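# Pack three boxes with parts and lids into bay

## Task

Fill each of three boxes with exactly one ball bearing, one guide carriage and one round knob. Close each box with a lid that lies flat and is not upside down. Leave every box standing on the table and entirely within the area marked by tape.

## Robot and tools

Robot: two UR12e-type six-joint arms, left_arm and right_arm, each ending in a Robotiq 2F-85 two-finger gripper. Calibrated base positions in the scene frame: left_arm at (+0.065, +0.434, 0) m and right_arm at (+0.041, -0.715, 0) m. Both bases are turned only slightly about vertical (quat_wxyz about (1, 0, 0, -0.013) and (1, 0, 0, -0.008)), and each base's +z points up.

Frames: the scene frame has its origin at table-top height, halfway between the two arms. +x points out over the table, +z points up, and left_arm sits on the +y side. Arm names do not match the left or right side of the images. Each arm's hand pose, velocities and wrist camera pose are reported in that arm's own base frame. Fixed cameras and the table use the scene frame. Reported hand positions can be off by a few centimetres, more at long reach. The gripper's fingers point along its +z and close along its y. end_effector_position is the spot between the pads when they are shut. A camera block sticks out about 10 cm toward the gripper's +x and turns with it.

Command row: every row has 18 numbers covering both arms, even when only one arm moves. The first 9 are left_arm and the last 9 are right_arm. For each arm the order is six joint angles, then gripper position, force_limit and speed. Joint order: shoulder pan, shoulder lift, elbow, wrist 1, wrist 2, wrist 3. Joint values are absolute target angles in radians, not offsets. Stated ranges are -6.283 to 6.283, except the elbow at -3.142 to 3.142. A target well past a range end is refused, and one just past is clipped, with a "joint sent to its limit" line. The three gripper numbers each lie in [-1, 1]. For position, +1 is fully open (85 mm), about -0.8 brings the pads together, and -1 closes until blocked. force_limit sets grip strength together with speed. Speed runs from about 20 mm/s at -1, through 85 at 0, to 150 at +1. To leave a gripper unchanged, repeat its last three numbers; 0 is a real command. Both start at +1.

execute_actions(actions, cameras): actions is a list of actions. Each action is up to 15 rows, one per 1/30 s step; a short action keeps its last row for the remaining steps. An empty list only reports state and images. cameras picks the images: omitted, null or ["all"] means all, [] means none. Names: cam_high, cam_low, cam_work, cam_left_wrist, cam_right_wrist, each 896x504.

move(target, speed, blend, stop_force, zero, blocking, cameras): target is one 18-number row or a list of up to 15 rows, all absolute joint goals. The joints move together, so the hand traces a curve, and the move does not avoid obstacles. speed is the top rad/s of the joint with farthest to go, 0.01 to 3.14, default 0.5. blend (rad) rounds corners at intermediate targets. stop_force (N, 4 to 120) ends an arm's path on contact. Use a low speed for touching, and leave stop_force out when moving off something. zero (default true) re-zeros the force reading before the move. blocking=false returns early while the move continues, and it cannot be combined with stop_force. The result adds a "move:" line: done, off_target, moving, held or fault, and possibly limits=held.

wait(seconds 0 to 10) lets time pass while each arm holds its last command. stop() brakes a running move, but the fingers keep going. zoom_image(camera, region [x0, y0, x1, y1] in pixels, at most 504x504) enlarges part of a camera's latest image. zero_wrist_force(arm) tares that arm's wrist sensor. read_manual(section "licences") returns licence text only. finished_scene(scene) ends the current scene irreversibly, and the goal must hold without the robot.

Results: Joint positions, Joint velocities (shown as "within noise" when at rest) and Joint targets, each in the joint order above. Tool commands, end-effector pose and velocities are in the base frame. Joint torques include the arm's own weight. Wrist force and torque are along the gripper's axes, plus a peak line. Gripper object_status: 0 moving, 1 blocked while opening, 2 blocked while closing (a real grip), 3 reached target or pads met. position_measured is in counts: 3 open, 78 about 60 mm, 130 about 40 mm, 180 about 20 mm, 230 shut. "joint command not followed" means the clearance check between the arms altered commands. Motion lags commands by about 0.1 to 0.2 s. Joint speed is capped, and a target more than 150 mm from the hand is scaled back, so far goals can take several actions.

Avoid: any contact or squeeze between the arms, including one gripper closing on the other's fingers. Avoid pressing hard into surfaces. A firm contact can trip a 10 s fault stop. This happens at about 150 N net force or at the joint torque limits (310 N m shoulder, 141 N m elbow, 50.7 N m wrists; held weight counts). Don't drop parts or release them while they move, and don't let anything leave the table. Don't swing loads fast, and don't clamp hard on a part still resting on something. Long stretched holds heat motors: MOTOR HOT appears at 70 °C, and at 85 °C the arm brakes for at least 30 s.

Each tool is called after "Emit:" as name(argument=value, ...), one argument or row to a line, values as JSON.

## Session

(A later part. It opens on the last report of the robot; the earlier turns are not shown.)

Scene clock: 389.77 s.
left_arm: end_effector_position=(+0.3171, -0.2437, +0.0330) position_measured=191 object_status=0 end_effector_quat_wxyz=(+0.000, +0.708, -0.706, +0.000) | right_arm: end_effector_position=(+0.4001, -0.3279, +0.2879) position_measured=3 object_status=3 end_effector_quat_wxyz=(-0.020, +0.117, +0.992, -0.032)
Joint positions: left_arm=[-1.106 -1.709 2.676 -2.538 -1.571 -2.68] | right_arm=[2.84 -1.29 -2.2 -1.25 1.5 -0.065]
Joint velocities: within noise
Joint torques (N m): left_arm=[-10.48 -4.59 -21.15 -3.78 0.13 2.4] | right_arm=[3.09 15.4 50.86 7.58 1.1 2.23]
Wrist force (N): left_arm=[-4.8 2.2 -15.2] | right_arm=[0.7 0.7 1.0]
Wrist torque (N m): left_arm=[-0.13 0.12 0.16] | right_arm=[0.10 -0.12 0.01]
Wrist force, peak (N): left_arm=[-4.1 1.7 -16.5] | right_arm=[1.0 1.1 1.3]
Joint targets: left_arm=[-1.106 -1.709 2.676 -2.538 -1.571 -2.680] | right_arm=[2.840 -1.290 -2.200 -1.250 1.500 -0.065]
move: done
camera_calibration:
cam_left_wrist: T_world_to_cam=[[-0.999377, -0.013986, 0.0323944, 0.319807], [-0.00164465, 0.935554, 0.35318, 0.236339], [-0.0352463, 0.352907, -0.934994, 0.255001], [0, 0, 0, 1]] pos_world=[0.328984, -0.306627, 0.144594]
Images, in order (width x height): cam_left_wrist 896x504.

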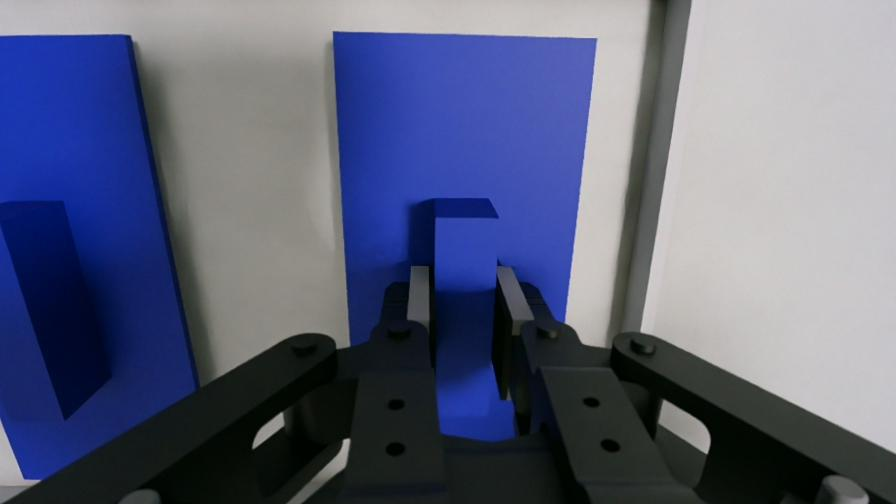

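Emit:
move(
  target=[
    [-1.1059,-1.8581,2.6194,-2.3321,-1.5708,-2.6797,-1,-0.9,-1,2.84,-1.29,-2.2,-1.25,1.5,-0.065,1,0,0],
    [-1.1059,-1.9728,2.5473,-2.1453,-1.5708,-2.6797,-1,-0.9,-1,2.84,-1.29,-2.2,-1.25,1.5,-0.065,1,0,0],
    [-1.138,-1.5597,2.2398,-2.2509,-1.5708,-2.7038,-1,-0.9,-1,2.84,-1.29,-2.2,-1.25,1.5,-0.065,1,0,0],
    [-1.138,-1.4809,2.2859,-2.3758,-1.5708,-2.7038,-1,-0.9,-1,2.84,-1.29,-2.2,-1.25,1.5,-0.065,1,0,0],
  ],
  speed=[0.25,0.3,0.3,0.15],
  blend=[0.02,0.05,0.03,0],
  cameras=["cam_left_wrist"],
)

Emit:
move(
  target=[-1.138,-1.4406,2.3036,-2.4338,-1.5708,-2.7038,-1,-0.9,-1,2.84,-1.29,-2.2,-1.25,1.5,-0.065,1,0,0],
  speed=0.015,
  stop_force=5,
  cameras=["cam_left_wrist"],
)

Scene clock: 398.47 s.
left_arm: end_effector_position=(+0.3976, -0.4453, +0.0952) position_measured=191 object_status=2 end_effector_quat_wxyz=(+0.000, +0.705, -0.709, +0.000) end_effector_velocity=(+0.000, +0.000, -0.002) end_effector_angular_velocity=(+0.000, +0.000, -0.001) | right_arm: end_effector_position=(+0.4001, -0.3279, +0.2879) position_measured=3 object_status=3 end_effector_quat_wxyz=(-0.020, +0.117, +0.992, -0.032)
Joint positions: left_arm=[-1.138 -1.481 2.286 -2.375 -1.571 -2.704] | right_arm=[2.84 -1.29 -2.2 -1.25 1.5 -0.065]
Joint velocities: left_arm=[0 0.003 0.002 -0.005 0 0.001] | right_arm=[within noise]
Joint torques (N m): left_arm=[-16.8 -29.48 -22.22 -6.34 0.61 -3.23] | right_arm=[2.66 12.88 51.15 7.8 0.71 1.95]
Wrist force (N): left_arm=[-1.3 -0.7 -0.4] | right_arm=[0.7 0.6 1.4]
Wrist torque (N m): left_arm=[-0.15 0.20 0.13] | right_arm=[0.09 -0.13 0.00]
Wrist force, peak (N): left_arm=[-4.4 2.0 -14.9] | right_arm=[0.8 1.3 1.4]
Joint targets: left_arm=[-1.138 -1.481 2.286 -2.376 -1.571 -2.704] | right_arm=[2.840 -1.290 -2.200 -1.250 1.500 -0.065]
move: unfinished (the simulator was too slow to fit another step into this call; the move has ended)
camera_calibration:
cam_left_wrist: T_world_to_cam=[[-0.999457, -0.00592508, 0.0324115, 0.399033], [0.00590532, 0.935557, 0.353127, 0.400048], [-0.0324151, 0.353126, -0.935014, 0.386085], [0, 0, 0, 1]] pos_world=[0.408969, -0.50824, 0.206794]
Images, in order (width x height): cam_left_wrist 896x504.

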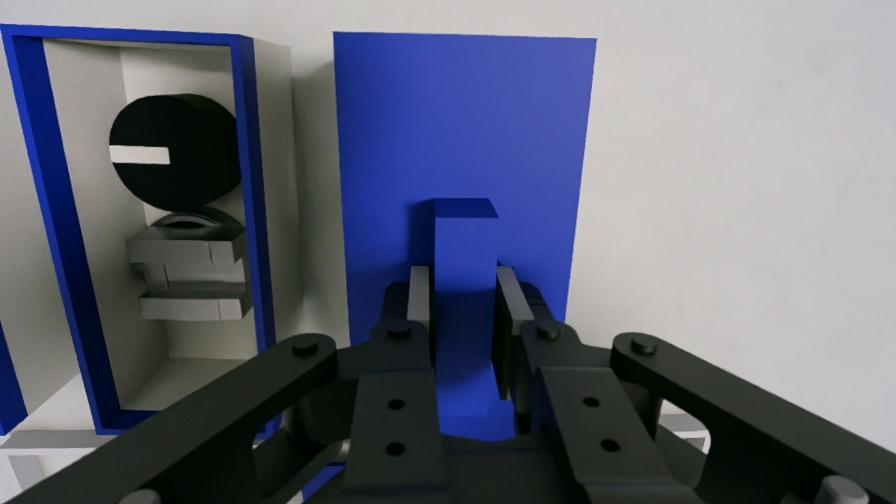

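Scene clock: 402.13 s.
left_arm: end_effector_position=(+0.3976, -0.4455, +0.0803) position_measured=191 object_status=2 end_effector_quat_wxyz=(+0.000, +0.705, -0.709, +0.000) | right_arm: end_effector_position=(+0.4001, -0.3279, +0.2879) position_measured=3 object_status=3 end_effector_quat_wxyz=(-0.020, +0.117, +0.992, -0.032)
Joint positions: left_arm=[-1.138 -1.457 2.296 -2.41 -1.571 -2.704] | right_arm=[2.84 -1.29 -2.2 -1.25 1.5 -0.065]
Joint velocities: within noise
Joint torques (N m): left_arm=[-12.3 -55.62 -40.97 -3.25 0.38 -3.31] | right_arm=[4.06 12.84 50.02 7.32 0.92 1.82]
Wrist force (N): left_arm=[-0.8 -1.0 -3.4] | right_arm=[0.2 0.5 0.8]
Wrist torque (N m): left_arm=[-0.13 0.30 0.15] | right_arm=[0.07 -0.04 0.01]
Wrist force, peak (N): left_arm=[-7.5 2.6 -25.6] | right_arm=[0.9 1.0 1.4]
Joint targets: left_arm=[-1.138 -1.457 2.296 -2.410 -1.571 -2.704] | right_arm=[2.840 -1.290 -2.200 -1.250 1.500 -0.065]
move: contact (left_arm); left_arm: the wrist 1 is farthest, 0.024 rad from its target
camera_calibration:
cam_left_wrist: T_world_to_cam=[[-0.999454, -0.00595857, 0.0325091, 0.399578], [0.00591261, 0.935512, 0.353246, 0.405447], [-0.0325175, 0.353245, -0.934966, 0.37232], [0, 0, 0, 1]] pos_world=[0.409069, -0.508439, 0.191894]
Images, in order (width x height): cam_left_wrist 896x504.

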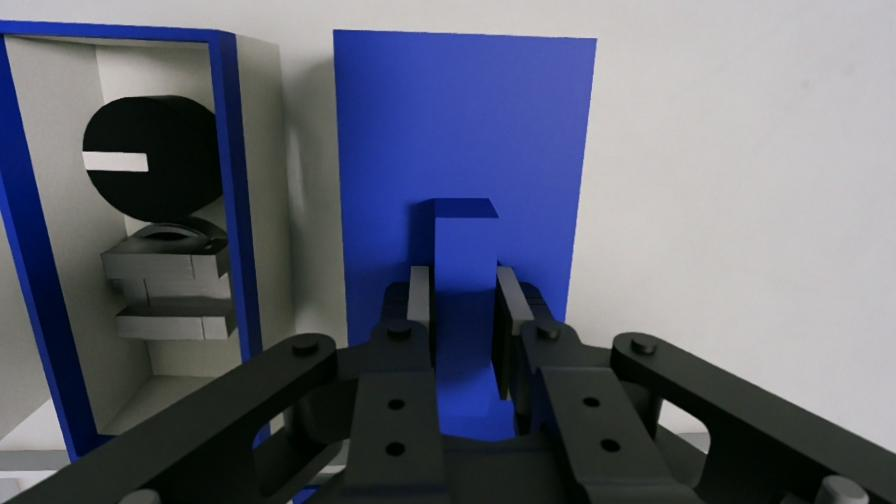

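Emit:
move(
  target=[
    [-1.138,-1.457,2.296,-2.41,-1.5708,-2.7038,0.2,-0.6,-1,2.84,-1.29,-2.2,-1.25,1.5,-0.065,1,0,0],
    [-1.138,-1.5597,2.2398,-2.2509,-1.5708,-2.7038,0.2,-0.6,-1,2.84,-1.29,-2.2,-1.25,1.5,-0.065,1,0,0],
    [-0.8649,-1.7102,2.4457,-2.3063,-1.5708,-2.5157,0.2,-0.6,-1,2.84,-1.29,-2.2,-1.25,1.5,-0.065,1,0,0],
  ],
  speed=[0.05,0.3,0.5],
  blend=[0,0.02,0],
  cameras=["cam_left_wrist"],
)

Scene clock: 409.63 s.
left_arm: end_effector_position=(+0.4300, -0.2362, +0.1201) position_measured=104 object_status=3 end_effector_quat_wxyz=(+0.000, +0.735, -0.678, +0.000) | right_arm: end_effector_position=(+0.4001, -0.3279, +0.2879) position_measured=3 object_status=3 end_effector_quat_wxyz=(-0.020, +0.117, +0.992, -0.032)
Joint positions: left_arm=[-0.865 -1.71 2.445 -2.306 -1.571 -2.516] | right_arm=[2.84 -1.29 -2.2 -1.25 1.5 -0.065]
Joint velocities: within noise
Joint torques (N m): left_arm=[15.61 -35.18 -24.61 -5.88 0.5 2.82] | right_arm=[0.31 13.25 49.87 6.9 0.9 2.23]
Wrist force (N): left_arm=[-0.8 -0.4 -1.0] | right_arm=[0.6 0.8 1.4]
Wrist torque (N m): left_arm=[-0.03 0.14 0.15] | right_arm=[0.10 -0.10 0.01]
Wrist force, peak (N): left_arm=[-5.0 -1.3 -0.2] | right_arm=[0.7 0.7 1.7]
Joint targets: left_arm=[-0.865 -1.710 2.446 -2.306 -1.571 -2.516] | right_arm=[2.840 -1.290 -2.200 -1.250 1.500 -0.065]
move: unfinished (the simulator was too slow to fit another step into this call; the move has ended)
camera_calibration:
cam_left_wrist: T_world_to_cam=[[-0.99535, -0.0907171, 0.0323868, 0.410114], [-0.0735162, 0.932687, 0.353116, 0.228874], [-0.0622404, 0.349093, -0.935019, 0.348437], [0, 0, 0, 1]] pos_world=[0.44672, -0.2979, 0.231694]
Images, in order (width x height): cam_left_wrist 896x504.

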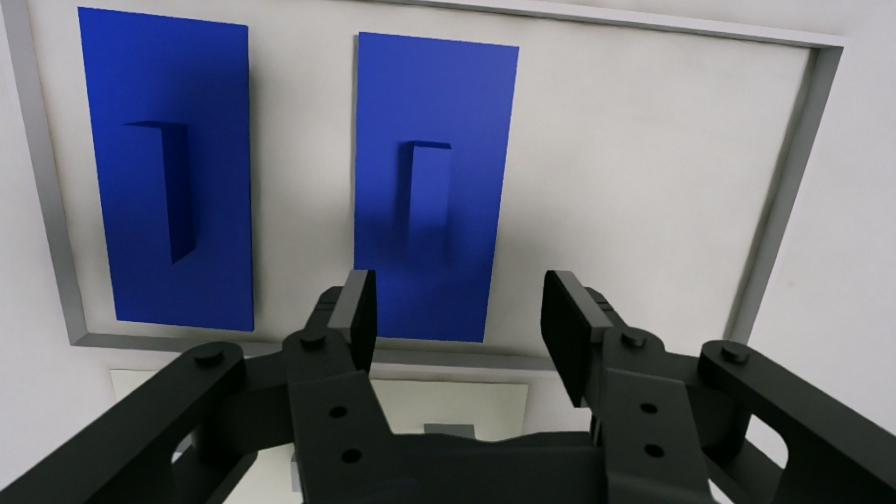

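Emit:
move(
  target=[
    [-0.8613,-1.6377,2.4582,-2.3913,-1.5708,-2.4571,0.2,-0.6,-1,2.84,-1.29,-2.2,-1.25,1.5,-0.065,1,0,0],
    [-0.8613,-1.5188,2.5019,-2.5539,-1.5708,-2.4571,0.2,-0.6,-1,2.84,-1.29,-2.2,-1.25,1.5,-0.065,1,0,0],
  ],
  speed=[0.2,0.12],
  cameras=["cam_left_wrist"],
)

Emit:
move(
  target=[-0.8613,-1.5188,2.5019,-2.5539,-1.5708,-2.4571,-1,-0.9,-1,2.84,-1.29,-2.2,-1.25,1.5,-0.065,1,0,0],
  cameras=["cam_left_wrist"],
)

Scene clock: 430.87 s.
left_arm: end_effector_position=(+0.4374, -0.2421, +0.0330) position_measured=104 object_status=3 end_effector_quat_wxyz=(+0.000, +0.716, -0.698, +0.000) | right_arm: end_effector_position=(+0.4001, -0.3279, +0.2879) position_measured=3 object_status=3 end_effector_quat_wxyz=(-0.020, +0.117, +0.992, -0.032)
Joint positions: left_arm=[-0.861 -1.519 2.502 -2.554 -1.571 -2.457] | right_arm=[2.84 -1.29 -2.2 -1.25 1.5 -0.065]
Joint velocities: within noise
Joint torques (N m): left_arm=[14.53 -18.3 -16.83 -6.23 0.65 2.75] | right_arm=[1.38 13.45 49.89 6.8 1.22 1.59]
Wrist force (N): left_arm=[-1.4 -0.8 -0.7] | right_arm=[0.9 0.6 1.1]
Wrist torque (N m): left_arm=[-0.18 0.27 0.22] | right_arm=[0.09 -0.17 0.00]
Wrist force, peak (N): left_arm=[-0.9 -0.4 -2.1] | right_arm=[0.6 1.0 1.7]
Joint targets: left_arm=[-0.861 -1.519 2.502 -2.554 -1.571 -2.457] | right_arm=[2.840 -1.290 -2.200 -1.250 1.500 -0.065]
move: done
camera_calibration:
cam_left_wrist: T_world_to_cam=[[-0.998828, -0.0359634, 0.0324053, 0.434452], [-0.0222177, 0.935294, 0.353174, 0.243921], [-0.0430098, 0.35204, -0.934996, 0.26184], [0, 0, 0, 1]] pos_world=[0.450624, -0.304692, 0.144594]
Images, in order (width x height): cam_left_wrist 896x504.

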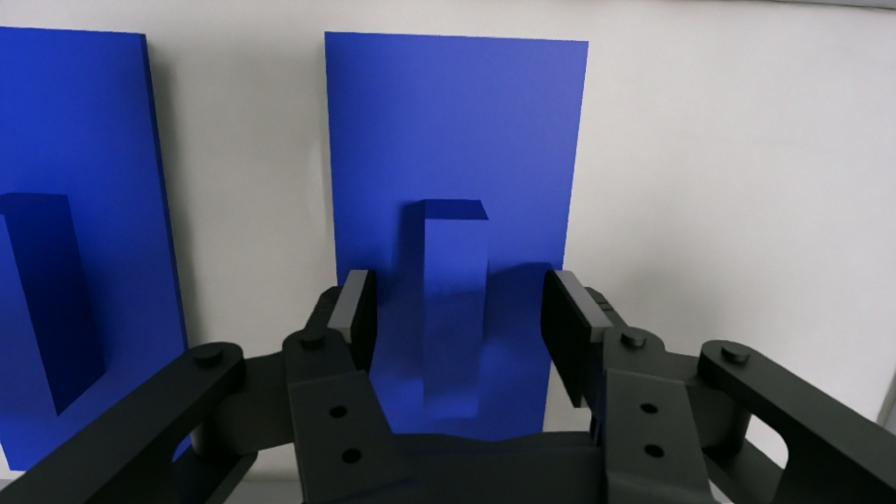

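Scene clock: 432.77 s.
left_arm: end_effector_position=(+0.4374, -0.2421, +0.0330) position_measured=191 object_status=0 end_effector_quat_wxyz=(+0.000, +0.716, -0.698, +0.000) | right_arm: end_effector_position=(+0.4001, -0.3279, +0.2879) position_measured=3 object_status=3 end_effector_quat_wxyz=(-0.020, +0.117, +0.992, -0.032)
Joint positions: left_arm=[-0.861 -1.519 2.502 -2.554 -1.571 -2.457] | right_arm=[2.84 -1.29 -2.2 -1.25 1.5 -0.065]
Joint velocities: within noise
Joint torques (N m): left_arm=[13.72 -19.93 -21.94 -4.06 0.22 2.9] | right_arm=[2.53 11.01 47.75 7.26 1.43 1.53]
Wrist force (N): left_arm=[-3.9 1.9 -12.4] | right_arm=[0.6 0.8 1.4]
Wrist torque (N m): left_arm=[-0.22 0.24 0.23] | right_arm=[0.10 -0.10 0.01]
Wrist force, peak (N): left_arm=[-4.1 2.6 -14.6] | right_arm=[1.0 0.9 1.8]
Joint targets: left_arm=[-0.861 -1.519 2.502 -2.554 -1.571 -2.457] | right_arm=[2.840 -1.290 -2.200 -1.250 1.500 -0.065]
move: done
camera_calibration:
cam_left_wrist: T_world_to_cam=[[-0.998828, -0.0359634, 0.0324053, 0.434452], [-0.0222177, 0.935294, 0.353174, 0.243921], [-0.0430098, 0.35204, -0.934996, 0.26184], [0, 0, 0, 1]] pos_world=[0.450624, -0.304692, 0.144594]
Images, in order (width x height): cam_left_wrist 896x504.

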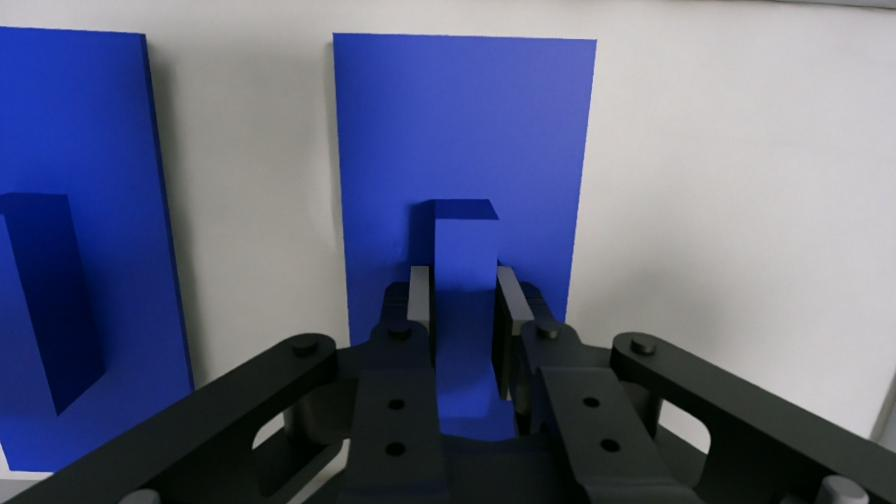

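Emit:
move(
  target=[
    [-0.8613,-1.6377,2.4582,-2.3913,-1.5708,-2.4571,-1,-0.9,-1,2.84,-1.29,-2.2,-1.25,1.5,-0.065,1,0,0],
    [-0.8613,-1.7388,2.3997,-2.2317,-1.5708,-2.4571,-1,-0.9,-1,2.84,-1.29,-2.2,-1.25,1.5,-0.065,1,0,0],
    [-0.9922,-1.4404,2.1088,-2.2392,-1.5708,-2.533,-1,-0.9,-1,2.84,-1.29,-2.2,-1.25,1.5,-0.065,1,0,0],
    [-0.9922,-1.3701,2.1506,-2.3513,-1.5708,-2.533,-1,-0.9,-1,2.84,-1.29,-2.2,-1.25,1.5,-0.065,1,0,0],
  ],
  speed=[0.1,0.2,0.2,0.1],
  blend=[0,0.02,0,0],
  cameras=["cam_left_wrist"],
)

Scene clock: 439.80 s.
left_arm: end_effector_position=(+0.4995, -0.4435, +0.1497) position_measured=191 object_status=2 end_effector_quat_wxyz=(+0.000, +0.697, -0.717, +0.000) end_effector_velocity=(+0.011, -0.053, -0.031) end_effector_angular_velocity=(+0.002, +0.000, -0.014) | right_arm: end_effector_position=(+0.4001, -0.3279, +0.2879) position_measured=3 object_status=3 end_effector_quat_wxyz=(-0.020, +0.117, +0.992, -0.032)
Joint positions: left_arm=[-0.99 -1.445 2.115 -2.241 -1.571 -2.532] | right_arm=[2.84 -1.29 -2.2 -1.25 1.5 -0.065]
Joint velocities: left_arm=[-0.031 0.104 -0.053 -0.049 0.001 -0.017] | right_arm=[within noise]
Joint torques (N m): left_arm=[-11.62 -36.9 -47.84 -6.45 0.64 -3.3] | right_arm=[1.85 15.06 49.71 6.96 0.71 1.04]
Wrist force (N): left_arm=[0.1 -0.9 -0.6] | right_arm=[0.5 0.4 1.2]
Wrist torque (N m): left_arm=[-0.19 -0.01 0.22] | right_arm=[0.05 -0.09 0.00]
Wrist force, peak (N): left_arm=[-3.5 2.2 -13.0] | right_arm=[0.4 0.8 1.9]
Joint targets: left_arm=[-0.992 -1.434 2.113 -2.249 -1.571 -2.533] | right_arm=[2.840 -1.290 -2.200 -1.250 1.500 -0.065]
move: unfinished (the simulator was too slow to fit another step into this call; the move has ended); path passed 3 of 4 targets; left_arm: the wrist 1 is farthest, 0.110 rad from its target
camera_calibration:
cam_left_wrist: T_world_to_cam=[[-0.999311, 0.0180745, 0.0324117, 0.509663], [0.0283686, 0.935126, 0.353177, 0.367075], [-0.0239255, 0.353853, -0.934995, 0.435784], [0, 0, 0, 1]] pos_world=[0.509325, -0.506677, 0.261294]
Images, in order (width x height): cam_left_wrist 896x504.

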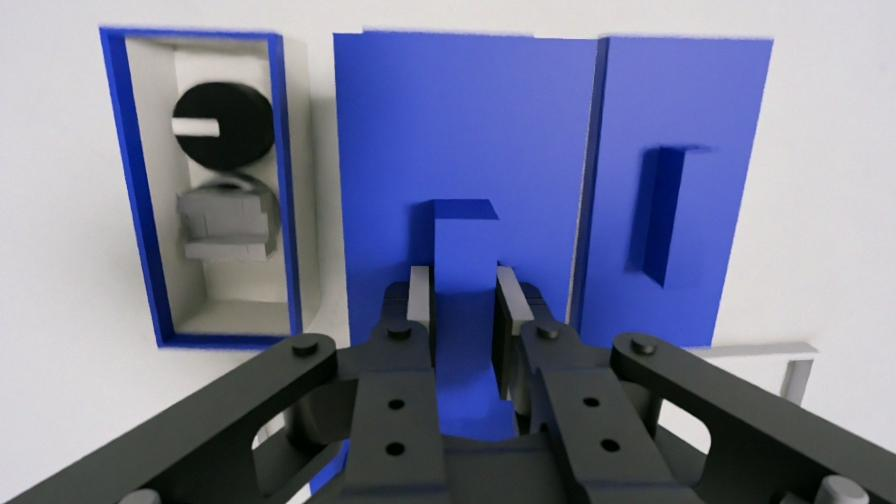

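Emit:
move(
  target=[-0.9922,-1.3701,2.1506,-2.3513,-1.5708,-2.533,-1,-0.9,-1,2.84,-1.29,-2.2,-1.25,1.5,-0.065,1,0,0],
  speed=0.1,
  cameras=[],
)

Emit:
move(
  target=[-0.9922,-1.3347,2.1666,-2.4027,-1.5708,-2.533,-1,-0.9,-1,2.84,-1.29,-2.2,-1.25,1.5,-0.065,1,0,0],
  speed=0.015,
  stop_force=5,
  cameras=["cam_left_wrist","cam_work"],
)

Scene clock: 444.60 s.
left_arm: end_effector_position=(+0.5002, -0.4474, +0.0951) position_measured=191 object_status=2 end_effector_quat_wxyz=(+0.000, +0.696, -0.718, +0.000) | right_arm: end_effector_position=(+0.4001, -0.3279, +0.2879) position_measured=3 object_status=3 end_effector_quat_wxyz=(-0.020, +0.117, +0.992, -0.032)
Joint positions: left_arm=[-0.992 -1.37 2.151 -2.351 -1.571 -2.533] | right_arm=[2.84 -1.29 -2.2 -1.25 1.5 -0.065]
Joint velocities: within noise
Joint torques (N m): left_arm=[-15.92 -40.97 -23.85 -6.06 0.48 -2.99] | right_arm=[4.46 11.87 48.38 7.31 0.54 1.78]
Wrist force (N): left_arm=[-0.9 -0.8 0.0] | right_arm=[0.5 0.9 1.0]
Wrist torque (N m): left_arm=[-0.19 0.16 0.22] | right_arm=[0.13 -0.09 0.01]
Wrist force, peak (N): left_arm=[-1.5 -0.6 0.4] | right_arm=[0.7 1.0 1.6]
Joint targets: left_arm=[-0.992 -1.370 2.151 -2.351 -1.571 -2.533] | right_arm=[2.840 -1.290 -2.200 -1.250 1.500 -0.065]
move: done
No camera images: "cameras" was empty.

Scene clock: 447.97 s.
left_arm: end_effector_position=(+0.5003, -0.4475, +0.0803) position_measured=191 object_status=2 end_effector_quat_wxyz=(+0.000, +0.696, -0.718, +0.000) | right_arm: end_effector_position=(+0.4001, -0.3279, +0.2879) position_measured=3 object_status=3 end_effector_quat_wxyz=(-0.020, +0.117, +0.992, -0.032)
Joint positions: left_arm=[-0.992 -1.349 2.16 -2.381 -1.571 -2.533] | right_arm=[2.84 -1.29 -2.2 -1.25 1.5 -0.065]
Joint velocities: within noise
Joint torques (N m): left_arm=[-13.6 -64.19 -41.17 -2.85 0.19 -3] | right_arm=[3.95 15.46 48.25 7.32 0.75 1.83]
Wrist force (N): left_arm=[0.5 -1.7 -3.1] | right_arm=[0.5 0.9 1.4]
Wrist torque (N m): left_arm=[-0.17 0.14 0.24] | right_arm=[0.12 -0.09 0.00]
Wrist force, peak (N): left_arm=[-5.8 3.2 -26.7] | right_arm=[0.8 0.9 1.5]
Joint targets: left_arm=[-0.992 -1.349 2.160 -2.381 -1.571 -2.533] | right_arm=[2.840 -1.290 -2.200 -1.250 1.500 -0.065]
move: contact (left_arm); left_arm: the wrist 1 is farthest, 0.021 rad from its target
camera_calibration:
cam_left_wrist: T_world_to_cam=[[-0.999293, 0.0190195, 0.0324335, 0.513251], [0.0292621, 0.935077, 0.353235, 0.394812], [-0.0236094, 0.353934, -0.934972, 0.372206], [0, 0, 0, 1]] pos_world=[0.510123, -0.510678, 0.191894]
Images, in order (width x height): cam_work 896x504, cam_left_wrist 896x504.

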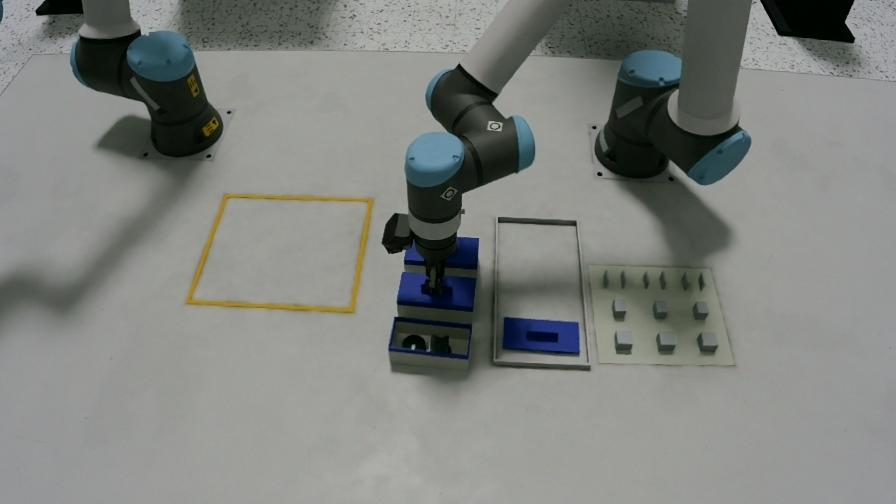

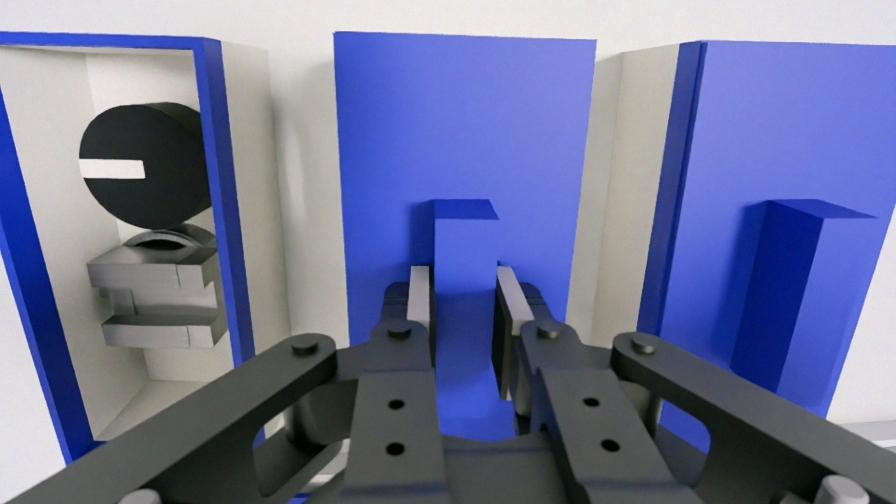

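Emit:
move(
  target=[-0.9922,-1.349,2.16,-2.381,-1.5708,-2.533,0.2,-0.6,-1,2.84,-1.29,-2.2,-1.25,1.5,-0.065,1,0,0],
  cameras=[],
)

Emit:
move(
  target=[
    [-0.9922,-1.3701,2.1506,-2.3513,-1.5708,-2.533,0.2,-0.6,-1,2.84,-1.29,-2.2,-1.25,1.5,-0.065,1,0,0],
    [-0.9922,-1.4404,2.1088,-2.2392,-1.5708,-2.533,0.2,-0.6,-1,2.84,-1.29,-2.2,-1.25,1.5,-0.065,1,0,0],
    [-0.6894,-1.5012,2.2473,-2.3169,-1.5708,-2.3002,0.2,-0.6,-1,2.84,-1.29,-2.2,-1.25,1.5,-0.065,1,0,0],
  ],
  speed=[0.1,0.2,0.3],
  blend=[0,0.03,0],
  cameras=["cam_left_wrist"],
)

Scene clock: 452.87 s.
left_arm: end_effector_position=(+0.5002, -0.4474, +0.0800) position_measured=104 object_status=0 end_effector_quat_wxyz=(+0.000, +0.696, -0.718, +0.000) | right_arm: end_effector_position=(+0.4001, -0.3279, +0.2879) position_measured=3 object_status=3 end_effector_quat_wxyz=(-0.020, +0.117, +0.992, -0.032)
Joint positions: left_arm=[-0.992 -1.349 2.16 -2.381 -1.571 -2.533] | right_arm=[2.84 -1.29 -2.2 -1.25 1.5 -0.065]
Joint velocities: within noise
Joint torques (N m): left_arm=[-11.43 -41.4 -23.71 -3.61 0.45 -2.94] | right_arm=[3.42 13.45 48.73 6.91 0.55 2.02]
Wrist force (N): left_arm=[-0.6 -1.0 -0.4] | right_arm=[0.4 0.8 1.1]
Wrist torque (N m): left_arm=[-0.22 0.11 0.23] | right_arm=[0.11 -0.07 0.01]
Wrist force, peak (N): left_arm=[0.7 -2.0 -4.5] | right_arm=[0.5 0.6 1.8]
Joint targets: left_arm=[-0.992 -1.349 2.160 -2.381 -1.571 -2.533] | right_arm=[2.840 -1.290 -2.200 -1.250 1.500 -0.065]
move: done
No camera images: "cameras" was empty.

Scene clock: 455.27 s.
left_arm: end_effector_position=(+0.5600, -0.2360, +0.1201) position_measured=104 object_status=3 end_effector_quat_wxyz=(+0.000, +0.721, -0.693, +0.000) | right_arm: end_effector_position=(+0.4001, -0.3279, +0.2879) position_measured=3 object_status=3 end_effector_quat_wxyz=(-0.020, +0.117, +0.992, -0.032)
Joint positions: left_arm=[-0.69 -1.501 2.247 -2.317 -1.571 -2.3] | right_arm=[2.84 -1.29 -2.2 -1.25 1.5 -0.065]
Joint velocities: within noise
Joint torques (N m): left_arm=[15.66 -54.5 -24.02 -6.12 0.81 3.07] | right_arm=[2.2 14.71 49.22 7.31 1.41 1.89]
Wrist force (N): left_arm=[-1.1 -0.8 -1.3] | right_arm=[0.6 0.9 1.2]
Wrist torque (N m): left_arm=[-0.14 0.21 0.15] | right_arm=[0.13 -0.11 0.01]
Wrist force, peak (N): left_arm=[-3.9 -1.3 -0.4] | right_arm=[0.9 1.0 1.5]
Joint targets: left_arm=[-0.689 -1.501 2.247 -2.317 -1.571 -2.300] | right_arm=[2.840 -1.290 -2.200 -1.250 1.500 -0.065]
move: done
camera_calibration:
cam_left_wrist: T_world_to_cam=[[-0.998181, -0.0508283, 0.032423, 0.550428], [-0.0361351, 0.934882, 0.353114, 0.217871], [-0.0482599, 0.3513, -0.935018, 0.349163], [0, 0, 0, 1]] pos_world=[0.57415, -0.298367, 0.231694]
Images, in order (width x height): cam_left_wrist 896x504.

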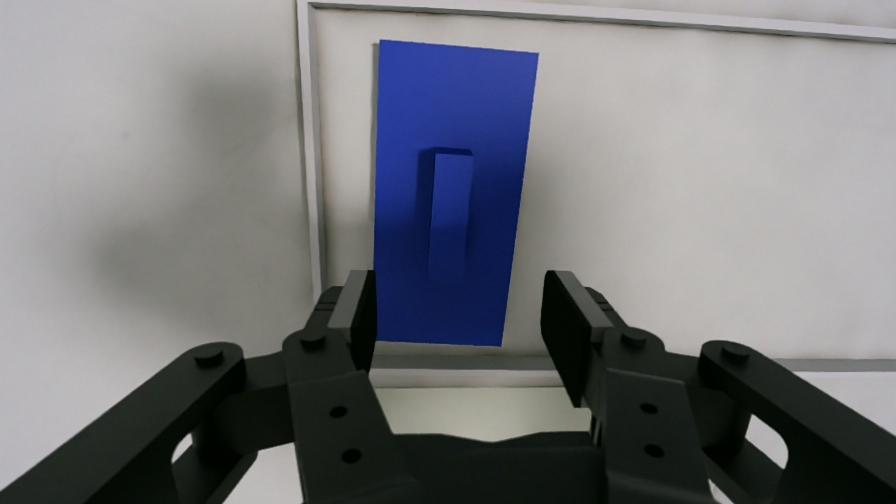

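Emit:
move(
  target=[
    [-0.6965,-1.458,2.272,-2.3848,-1.5708,-2.2373,0.2,-0.6,-1,2.84,-1.29,-2.2,-1.25,1.5,-0.065,1,0,0],
    [-0.6965,-1.3626,2.3076,-2.5158,-1.5708,-2.2373,0.2,-0.6,-1,2.84,-1.29,-2.2,-1.25,1.5,-0.065,1,0,0],
  ],
  speed=[0.2,0.12],
  cameras=["cam_left_wrist"],
)

Emit:
move(
  target=[-0.6965,-1.3626,2.3076,-2.5158,-1.5708,-2.2373,-1,-0.9,-1,2.84,-1.29,-2.2,-1.25,1.5,-0.065,1,0,0],
  cameras=["cam_left_wrist"],
)

Scene clock: 463.40 s.
left_arm: end_effector_position=(+0.5576, -0.2393, +0.0331) position_measured=104 object_status=3 end_effector_quat_wxyz=(+0.000, +0.696, -0.718, +0.000) | right_arm: end_effector_position=(+0.4001, -0.3279, +0.2879) position_measured=3 object_status=3 end_effector_quat_wxyz=(-0.020, +0.117, +0.992, -0.032)
Joint positions: left_arm=[-0.697 -1.363 2.308 -2.516 -1.571 -2.237] | right_arm=[2.84 -1.29 -2.2 -1.25 1.5 -0.065]
Joint velocities: within noise
Joint torques (N m): left_arm=[-16.71 -32.77 -18.24 -5.72 0.53 2.68] | right_arm=[2.29 13.67 48.43 6.73 1.14 2.19]
Wrist force (N): left_arm=[-0.6 -1.1 -1.1] | right_arm=[0.6 0.2 1.3]
Wrist torque (N m): left_arm=[-0.21 0.13 0.18] | right_arm=[0.02 -0.10 0.01]
Wrist force, peak (N): left_arm=[-0.9 -1.2 -2.5] | right_arm=[0.5 0.8 1.8]
Joint targets: left_arm=[-0.696 -1.363 2.308 -2.516 -1.571 -2.237] | right_arm=[2.840 -1.290 -2.200 -1.250 1.500 -0.065]
move: done
camera_calibration:
cam_left_wrist: T_world_to_cam=[[-0.999293, 0.0190182, 0.0324313, 0.568084], [0.0292578, 0.93511, 0.353147, 0.215244], [-0.0236107, 0.353846, -0.935005, 0.255753], [0, 0, 0, 1]] pos_world=[0.567423, -0.302578, 0.144694]
Images, in order (width x height): cam_left_wrist 896x504.

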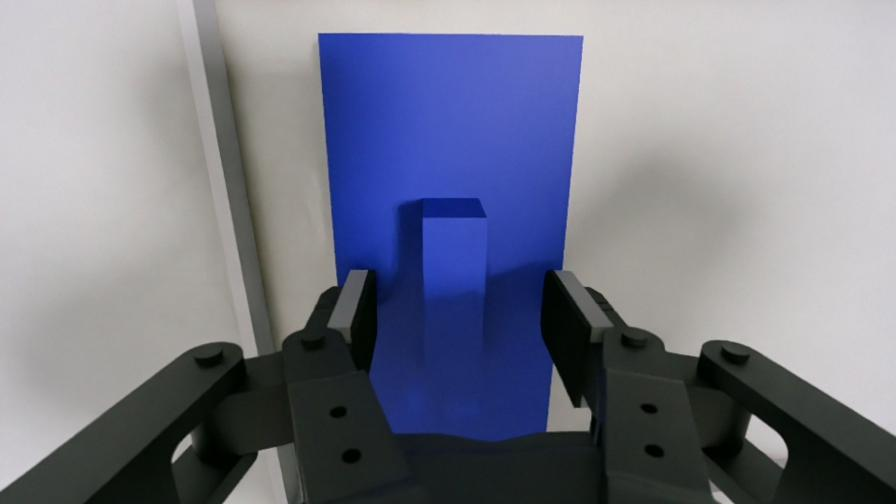

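Scene clock: 465.30 s.
left_arm: end_effector_position=(+0.5576, -0.2393, +0.0330) position_measured=191 object_status=0 end_effector_quat_wxyz=(+0.000, +0.696, -0.718, +0.000) | right_arm: end_effector_position=(+0.4001, -0.3279, +0.2879) position_measured=3 object_status=3 end_effector_quat_wxyz=(-0.020, +0.117, +0.992, -0.032)
Joint positions: left_arm=[-0.697 -1.363 2.308 -2.516 -1.571 -2.237] | right_arm=[2.84 -1.29 -2.2 -1.25 1.5 -0.065]
Joint velocities: within noise
Joint torques (N m): left_arm=[-14.59 -34.91 -23.71 -4.37 0.53 2.61] | right_arm=[2.06 17.62 49.12 7.46 1.21 1.71]
Wrist force (N): left_arm=[-2.2 1.2 -11.0] | right_arm=[0.6 1.1 0.8]
Wrist torque (N m): left_arm=[-0.20 0.10 0.18] | right_arm=[0.16 -0.12 0.01]
Wrist force, peak (N): left_arm=[-2.1 1.8 -13.2] | right_arm=[0.8 1.1 1.5]
Joint targets: left_arm=[-0.696 -1.363 2.308 -2.516 -1.571 -2.237] | right_arm=[2.840 -1.290 -2.200 -1.250 1.500 -0.065]
move: done
camera_calibration:
cam_left_wrist: T_world_to_cam=[[-0.999293, 0.0190182, 0.0324313, 0.568087], [0.0292578, 0.93511, 0.353147, 0.215279], [-0.0236107, 0.353846, -0.935005, 0.25566], [0, 0, 0, 1]] pos_world=[0.567423, -0.302578, 0.144594]
Images, in order (width x height): cam_left_wrist 896x504.

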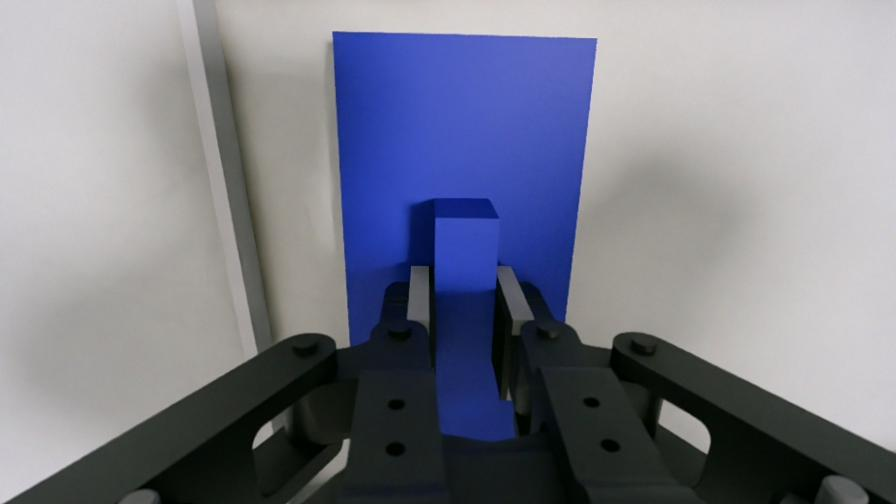

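Emit:
move(
  target=[
    [-0.6965,-1.458,2.272,-2.3848,-1.5708,-2.2373,-1,-0.9,-1,2.84,-1.29,-2.2,-1.25,1.5,-0.065,1,0,0],
    [-0.6965,-1.5434,2.223,-2.2504,-1.5708,-2.2373,-1,-0.9,-1,2.84,-1.29,-2.2,-1.25,1.5,-0.065,1,0,0],
    [-0.8711,-1.3147,1.9506,-2.2067,-1.5708,-2.3999,-1,-0.9,-1,2.84,-1.29,-2.2,-1.25,1.5,-0.065,1,0,0],
    [-0.8711,-1.2528,1.989,-2.307,-1.5708,-2.3999,-1,-0.9,-1,2.84,-1.29,-2.2,-1.25,1.5,-0.065,1,0,0],
  ],
  speed=[0.1,0.2,0.2,0.1],
  blend=[0,0.02,0,0],
  cameras=[],
)

Emit:
move(
  target=[-0.8711,-1.2528,1.989,-2.307,-1.5708,-2.3999,-1,-0.9,-1,2.84,-1.29,-2.2,-1.25,1.5,-0.065,1,0,0],
  speed=0.1,
  cameras=[],
)

Emit:
move(
  target=[-0.8711,-1.2221,2.0036,-2.3523,-1.5708,-2.3999,-1,-0.9,-1,2.84,-1.29,-2.2,-1.25,1.5,-0.065,1,0,0],
  speed=0.015,
  stop_force=5,
  cameras=["cam_left_wrist","cam_work"],
)

Scene clock: 477.00 s.
left_arm: end_effector_position=(+0.6068, -0.4505, +0.1100) position_measured=191 object_status=2 end_effector_quat_wxyz=(+0.000, +0.692, -0.722, +0.000) end_effector_velocity=(-0.001, +0.001, -0.055) end_effector_angular_velocity=(+0.001, +0.000, +0.001) | right_arm: end_effector_position=(+0.4001, -0.3279, +0.2879) position_measured=3 object_status=3 end_effector_quat_wxyz=(-0.020, +0.117, +0.992, -0.032)
Joint positions: left_arm=[-0.871 -1.27 1.978 -2.279 -1.571 -2.4] | right_arm=[2.84 -1.29 -2.2 -1.25 1.5 -0.065]
Joint velocities: left_arm=[0 0.062 0.038 -0.099 0 -0.001] | right_arm=[within noise]
Joint torques (N m): left_arm=[-17.65 -52.24 -25.86 -6.52 0.55 -3.21] | right_arm=[2.24 15.26 47.17 7.04 1.39 1.39]
Wrist force (N): left_arm=[-0.7 -0.5 0.2] | right_arm=[0.5 0.8 1.3]
Wrist torque (N m): left_arm=[-0.10 0.12 0.20] | right_arm=[0.11 -0.10 0.01]
Wrist force, peak (N): left_arm=[-2.7 1.4 -10.4] | right_arm=[0.8 0.4 1.9]
Joint targets: left_arm=[-0.871 -1.262 1.983 -2.291 -1.571 -2.400] | right_arm=[2.840 -1.290 -2.200 -1.250 1.500 -0.065]
move: unfinished (the simulator was too slow to fit another step into this call; the move has ended); path passed 3 of 4 targets; left_arm: the wrist 1 is farthest, 0.028 rad from its target
No camera images: "cameras" was empty.

Scene clock: 477.77 s.
left_arm: end_effector_position=(+0.6065, -0.4501, +0.0950) position_measured=191 object_status=2 end_effector_quat_wxyz=(+0.000, +0.692, -0.722, +0.000) | right_arm: end_effector_position=(+0.4001, -0.3279, +0.2879) position_measured=3 object_status=3 end_effector_quat_wxyz=(-0.020, +0.117, +0.992, -0.032)
Joint positions: left_arm=[-0.871 -1.253 1.989 -2.307 -1.571 -2.4] | right_arm=[2.84 -1.29 -2.2 -1.25 1.5 -0.065]
Joint velocities: within noise
Joint torques (N m): left_arm=[-15.44 -53.7 -24.46 -6.19 0.41 -3.15] | right_arm=[3.49 17.52 48.05 6.75 1.47 1.34]
Wrist force (N): left_arm=[-1.2 -0.4 0.1] | right_arm=[0.4 0.7 1.4]
Wrist torque (N m): left_arm=[-0.11 0.21 0.19] | right_arm=[0.09 -0.09 0.01]
Wrist force, peak (N): left_arm=[-1.2 -0.6 1.1] | right_arm=[0.7 1.1 1.3]
Joint targets: left_arm=[-0.871 -1.253 1.989 -2.307 -1.571 -2.400] | right_arm=[2.840 -1.290 -2.200 -1.250 1.500 -0.065]
move: done
No camera images: "cameras" was empty.

Scene clock: 480.90 s.
left_arm: end_effector_position=(+0.6066, -0.4502, +0.0804) position_measured=191 object_status=2 end_effector_quat_wxyz=(+0.000, +0.692, -0.722, +0.000) | right_arm: end_effector_position=(+0.4001, -0.3279, +0.2879) position_measured=3 object_status=3 end_effector_quat_wxyz=(-0.020, +0.117, +0.992, -0.032)
Joint positions: left_arm=[-0.871 -1.235 1.998 -2.333 -1.571 -2.4] | right_arm=[2.84 -1.29 -2.2 -1.25 1.5 -0.065]
Joint velocities: within noise
Joint torques (N m): left_arm=[-14.11 -77.85 -44.27 -3.38 0.25 -3.21] | right_arm=[-0.11 15.05 47.17 7.1 1.58 1.58]
Wrist force (N): left_arm=[-0.7 -0.6 -1.8] | right_arm=[0.4 1.0 1.3]
Wrist torque (N m): left_arm=[-0.08 0.22 0.17] | right_arm=[0.15 -0.08 0.01]
Wrist force, peak (N): left_arm=[-5.4 3.8 -21.5] | right_arm=[0.1 1.4 1.6]
Joint targets: left_arm=[-0.871 -1.235 1.998 -2.333 -1.571 -2.400] | right_arm=[2.840 -1.290 -2.200 -1.250 1.500 -0.065]
move: contact (left_arm); left_arm: the wrist 1 is farthest, 0.019 rad from its target
camera_calibration:
cam_left_wrist: T_world_to_cam=[[-0.998991, 0.0309973, 0.0324871, 0.624659], [0.0404865, 0.93469, 0.35315, 0.387234], [-0.0194187, 0.354109, -0.935003, 0.373303], [0, 0, 0, 1]] pos_world=[0.6156, -0.513496, 0.191994]
Images, in order (width x height): cam_work 896x504, cam_left_wrist 896x504.

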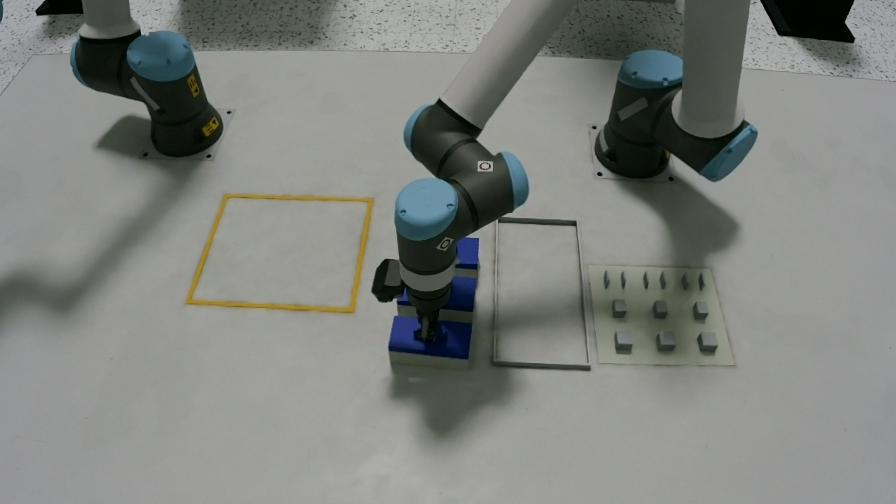

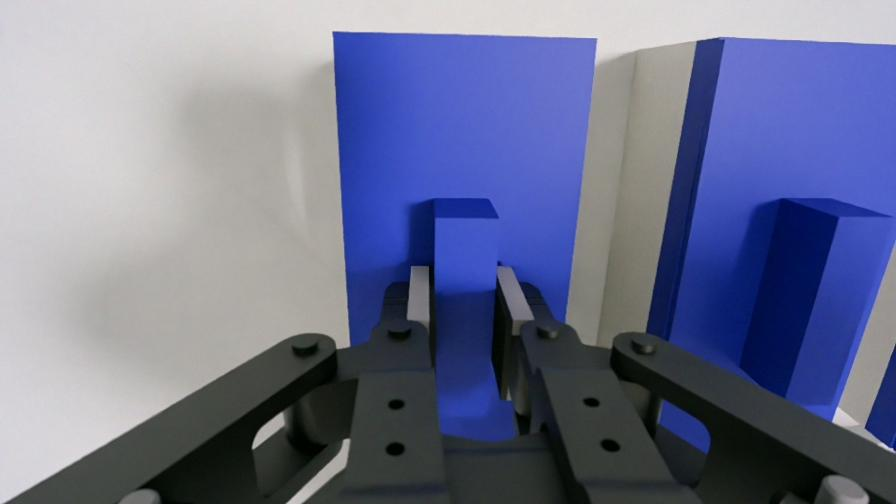

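Emit:
move(
  target=[-0.8711,-1.235,1.998,-2.333,-1.5708,-2.3999,0.2,-0.6,-1,2.84,-1.29,-2.2,-1.25,1.5,-0.065,1,0,0],
  cameras=[],
)

Emit:
move(
  target=[
    [-0.8711,-1.2528,1.989,-2.307,-1.5708,-2.3999,0.2,-0.6,-1,2.84,-1.29,-2.2,-1.25,1.5,-0.065,1,0,0],
    [-0.8711,-1.3147,1.9506,-2.2067,-1.5708,-2.3999,0.2,-0.6,-1,2.84,-1.29,-2.2,-1.25,1.5,-0.065,1,0,0],
  ],
  speed=[0.1,0.25],
  cameras=[],
)

Emit:
move(
  target=[-0.8711,-1.3147,1.9506,-2.2067,-1.5708,-2.3999,1,-0.6,-1,2.84,-1.29,-2.2,-1.25,1.5,-0.065,1,0,0],
  cameras=["cam_left_wrist"],
)

Scene clock: 488.53 s.
left_arm: end_effector_position=(+0.6063, -0.4499, +0.0802) position_measured=104 object_status=0 end_effector_quat_wxyz=(+0.000, +0.692, -0.722, +0.000) | right_arm: end_effector_position=(+0.4001, -0.3279, +0.2879) position_measured=3 object_status=3 end_effector_quat_wxyz=(-0.020, +0.117, +0.992, -0.032)
Joint positions: left_arm=[-0.871 -1.235 1.998 -2.333 -1.571 -2.4] | right_arm=[2.84 -1.29 -2.2 -1.25 1.5 -0.065]
Joint velocities: within noise
Joint torques (N m): left_arm=[-12.79 -76.9 -28.57 -3.63 0.48 -3.08] | right_arm=[3.59 16.15 47.31 6.54 1.66 1.92]
Wrist force (N): left_arm=[-1.2 -0.5 -0.7] | right_arm=[0.6 0.9 1.3]
Wrist torque (N m): left_arm=[-0.13 0.21 0.17] | right_arm=[0.14 -0.11 0.00]
Wrist force, peak (N): left_arm=[-0.9 -0.8 -1.7] | right_arm=[0.4 1.3 1.8]
Joint targets: left_arm=[-0.871 -1.235 1.998 -2.333 -1.571 -2.400] | right_arm=[2.840 -1.290 -2.200 -1.250 1.500 -0.065]
move: done
No camera images: "cameras" was empty.

Scene clock: 489.67 s.
left_arm: end_effector_position=(+0.6065, -0.4501, +0.1500) position_measured=104 object_status=3 end_effector_quat_wxyz=(+0.000, +0.692, -0.722, +0.000) | right_arm: end_effector_position=(+0.4001, -0.3279, +0.2879) position_measured=3 object_status=3 end_effector_quat_wxyz=(-0.020, +0.117, +0.992, -0.032)
Joint positions: left_arm=[-0.871 -1.315 1.951 -2.207 -1.571 -2.4] | right_arm=[2.84 -1.29 -2.2 -1.25 1.5 -0.065]
Joint velocities: within noise
Joint torques (N m): left_arm=[-12.2 -74.2 -50.32 -2.42 0.61 -3.4] | right_arm=[-0.04 14.85 45.59 6.8 1.93 1.47]
Wrist force (N): left_arm=[0.1 -1.0 -0.6] | right_arm=[0.3 0.8 1.1]
Wrist torque (N m): left_arm=[-0.19 -0.04 0.25] | right_arm=[0.11 -0.08 0.01]
Wrist force, peak (N): left_arm=[-0.2 -0.5 -2.6] | right_arm=[0.7 1.1 1.7]
Joint targets: left_arm=[-0.871 -1.315 1.951 -2.207 -1.571 -2.400] | right_arm=[2.840 -1.290 -2.200 -1.250 1.500 -0.065]
move: done
No camera images: "cameras" was empty.

Scene clock: 491.87 s.
left_arm: end_effector_position=(+0.6065, -0.4501, +0.1501) position_measured=3 object_status=0 end_effector_quat_wxyz=(+0.000, +0.692, -0.722, +0.000) | right_arm: end_effector_position=(+0.4001, -0.3279, +0.2879) position_measured=3 object_status=3 end_effector_quat_wxyz=(-0.020, +0.117, +0.992, -0.032)
Joint positions: left_arm=[-0.871 -1.315 1.951 -2.207 -1.571 -2.4] | right_arm=[2.84 -1.29 -2.2 -1.25 1.5 -0.065]
Joint velocities: within noise
Joint torques (N m): left_arm=[-11.07 -75.12 -45.33 -3.92 0.51 -2.79] | right_arm=[0.14 17.23 46.41 6.75 1.71 1.62]
Wrist force (N): left_arm=[-0.4 -0.5 -0.7] | right_arm=[0.5 0.8 1.3]
Wrist torque (N m): left_arm=[-0.11 0.05 0.24] | right_arm=[0.11 -0.09 0.01]
Wrist force, peak (N): left_arm=[-0.5 -1.2 -0.7] | right_arm=[0.8 1.1 1.5]
Joint targets: left_arm=[-0.871 -1.315 1.951 -2.207 -1.571 -2.400] | right_arm=[2.840 -1.290 -2.200 -1.250 1.500 -0.065]
move: done
camera_calibration:
cam_left_wrist: T_world_to_cam=[[-0.998991, 0.0309973, 0.0324871, 0.622292], [0.0404865, 0.93469, 0.35315, 0.36253], [-0.0194187, 0.354109, -0.935003, 0.438435], [0, 0, 0, 1]] pos_world=[0.6155, -0.513396, 0.261694]
Images, in order (width x height): cam_left_wrist 896x504.

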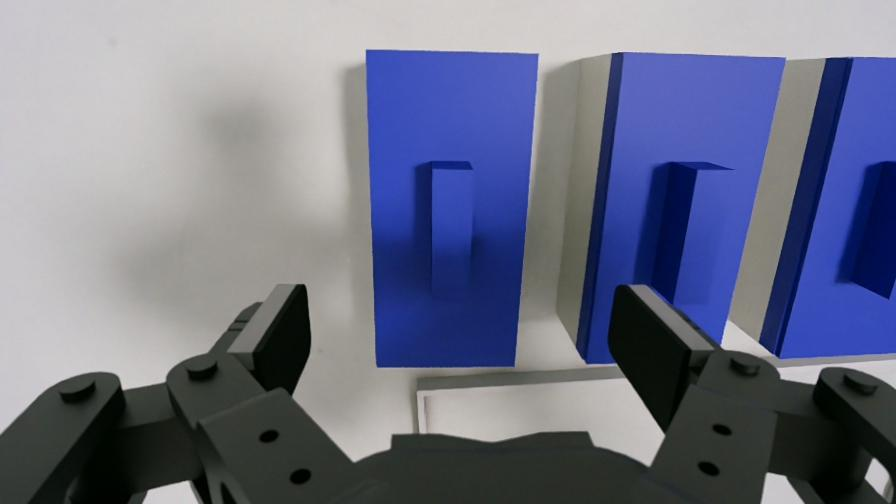

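Emit:
move(
  target=[
    [-0.8711,-1.2528,1.989,-2.307,-1.5708,-2.3999,1,-0.6,-1,2.84,-1.29,-2.2,-1.25,1.5,-0.065,1,0,0],
    [-0.8711,-1.1855,2.0176,-2.4029,-1.5708,-2.3999,1,-0.6,-1,2.84,-1.29,-2.2,-1.25,1.5,-0.065,1,0,0],
  ],
  speed=[0.15,0.08],
  stop_force=10,
  cameras=[],
)

Emit:
move(
  target=[-0.8711,-1.1855,2.0176,-2.4029,-1.5708,-2.3999,-1,-0.6,-1,2.84,-1.29,-2.2,-1.25,1.5,-0.065,1,0,0],
  cameras=["cam_left_wrist"],
)

Scene clock: 497.63 s.
left_arm: end_effector_position=(+0.6065, -0.4501, +0.0420) position_measured=3 object_status=3 end_effector_quat_wxyz=(+0.000, +0.692, -0.722, +0.000) | right_arm: end_effector_position=(+0.4001, -0.3279, +0.2879) position_measured=3 object_status=3 end_effector_quat_wxyz=(-0.020, +0.117, +0.992, -0.032)
Joint positions: left_arm=[-0.871 -1.186 2.018 -2.403 -1.571 -2.4] | right_arm=[2.84 -1.29 -2.2 -1.25 1.5 -0.065]
Joint velocities: within noise
Joint torques (N m): left_arm=[-5.78 -53.79 -22.92 -5.52 0.65 -2.78] | right_arm=[4.26 14.16 46.4 6.94 1.82 1.64]
Wrist force (N): left_arm=[-1.0 -0.3 -0.8] | right_arm=[0.6 1.0 1.3]
Wrist torque (N m): left_arm=[-0.12 0.17 0.18] | right_arm=[0.14 -0.12 0.01]
Wrist force, peak (N): left_arm=[-0.1 -1.0 -2.4] | right_arm=[0.6 1.3 1.5]
Joint targets: left_arm=[-0.871 -1.186 2.018 -2.403 -1.571 -2.400] | right_arm=[2.840 -1.290 -2.200 -1.250 1.500 -0.065]
move: done
No camera images: "cameras" was empty.

Scene clock: 498.80 s.
left_arm: end_effector_position=(+0.6065, -0.4501, +0.0420) position_measured=50 object_status=2 end_effector_quat_wxyz=(+0.000, +0.692, -0.722, +0.000) | right_arm: end_effector_position=(+0.4001, -0.3279, +0.2879) position_measured=3 object_status=3 end_effector_quat_wxyz=(-0.020, +0.117, +0.992, -0.032)
Joint positions: left_arm=[-0.871 -1.185 2.018 -2.403 -1.571 -2.4] | right_arm=[2.84 -1.29 -2.2 -1.25 1.5 -0.065]
Joint velocities: within noise
Joint torques (N m): left_arm=[-4.19 -54.3 -26.5 -4.93 0.37 -2.87] | right_arm=[1.18 16.84 47.61 7.07 1.35 1.37]
Wrist force (N): left_arm=[-3.8 1.4 -11.0] | right_arm=[0.5 0.6 1.3]
Wrist torque (N m): left_arm=[-0.26 0.16 0.21] | right_arm=[0.08 -0.10 0.00]
Wrist force, peak (N): left_arm=[-3.6 1.5 -13.0] | right_arm=[0.5 0.9 1.7]
Joint targets: left_arm=[-0.871 -1.186 2.018 -2.403 -1.571 -2.400] | right_arm=[2.840 -1.290 -2.200 -1.250 1.500 -0.065]
move: done
camera_calibration:
cam_left_wrist: T_world_to_cam=[[-0.998991, 0.0309973, 0.0324871, 0.625907], [0.0404865, 0.93469, 0.35315, 0.400795], [-0.0194187, 0.354109, -0.935003, 0.337398], [0, 0, 0, 1]] pos_world=[0.6156, -0.513496, 0.153594]
Images, in order (width x height): cam_left_wrist 896x504.

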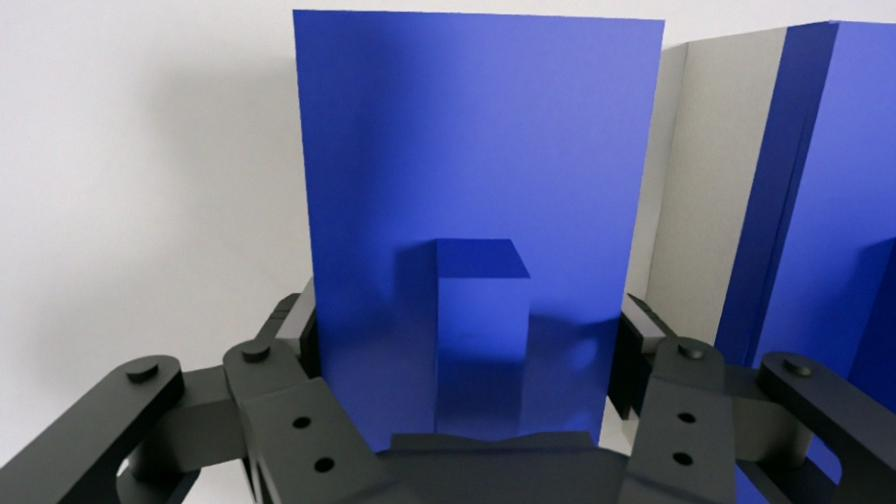

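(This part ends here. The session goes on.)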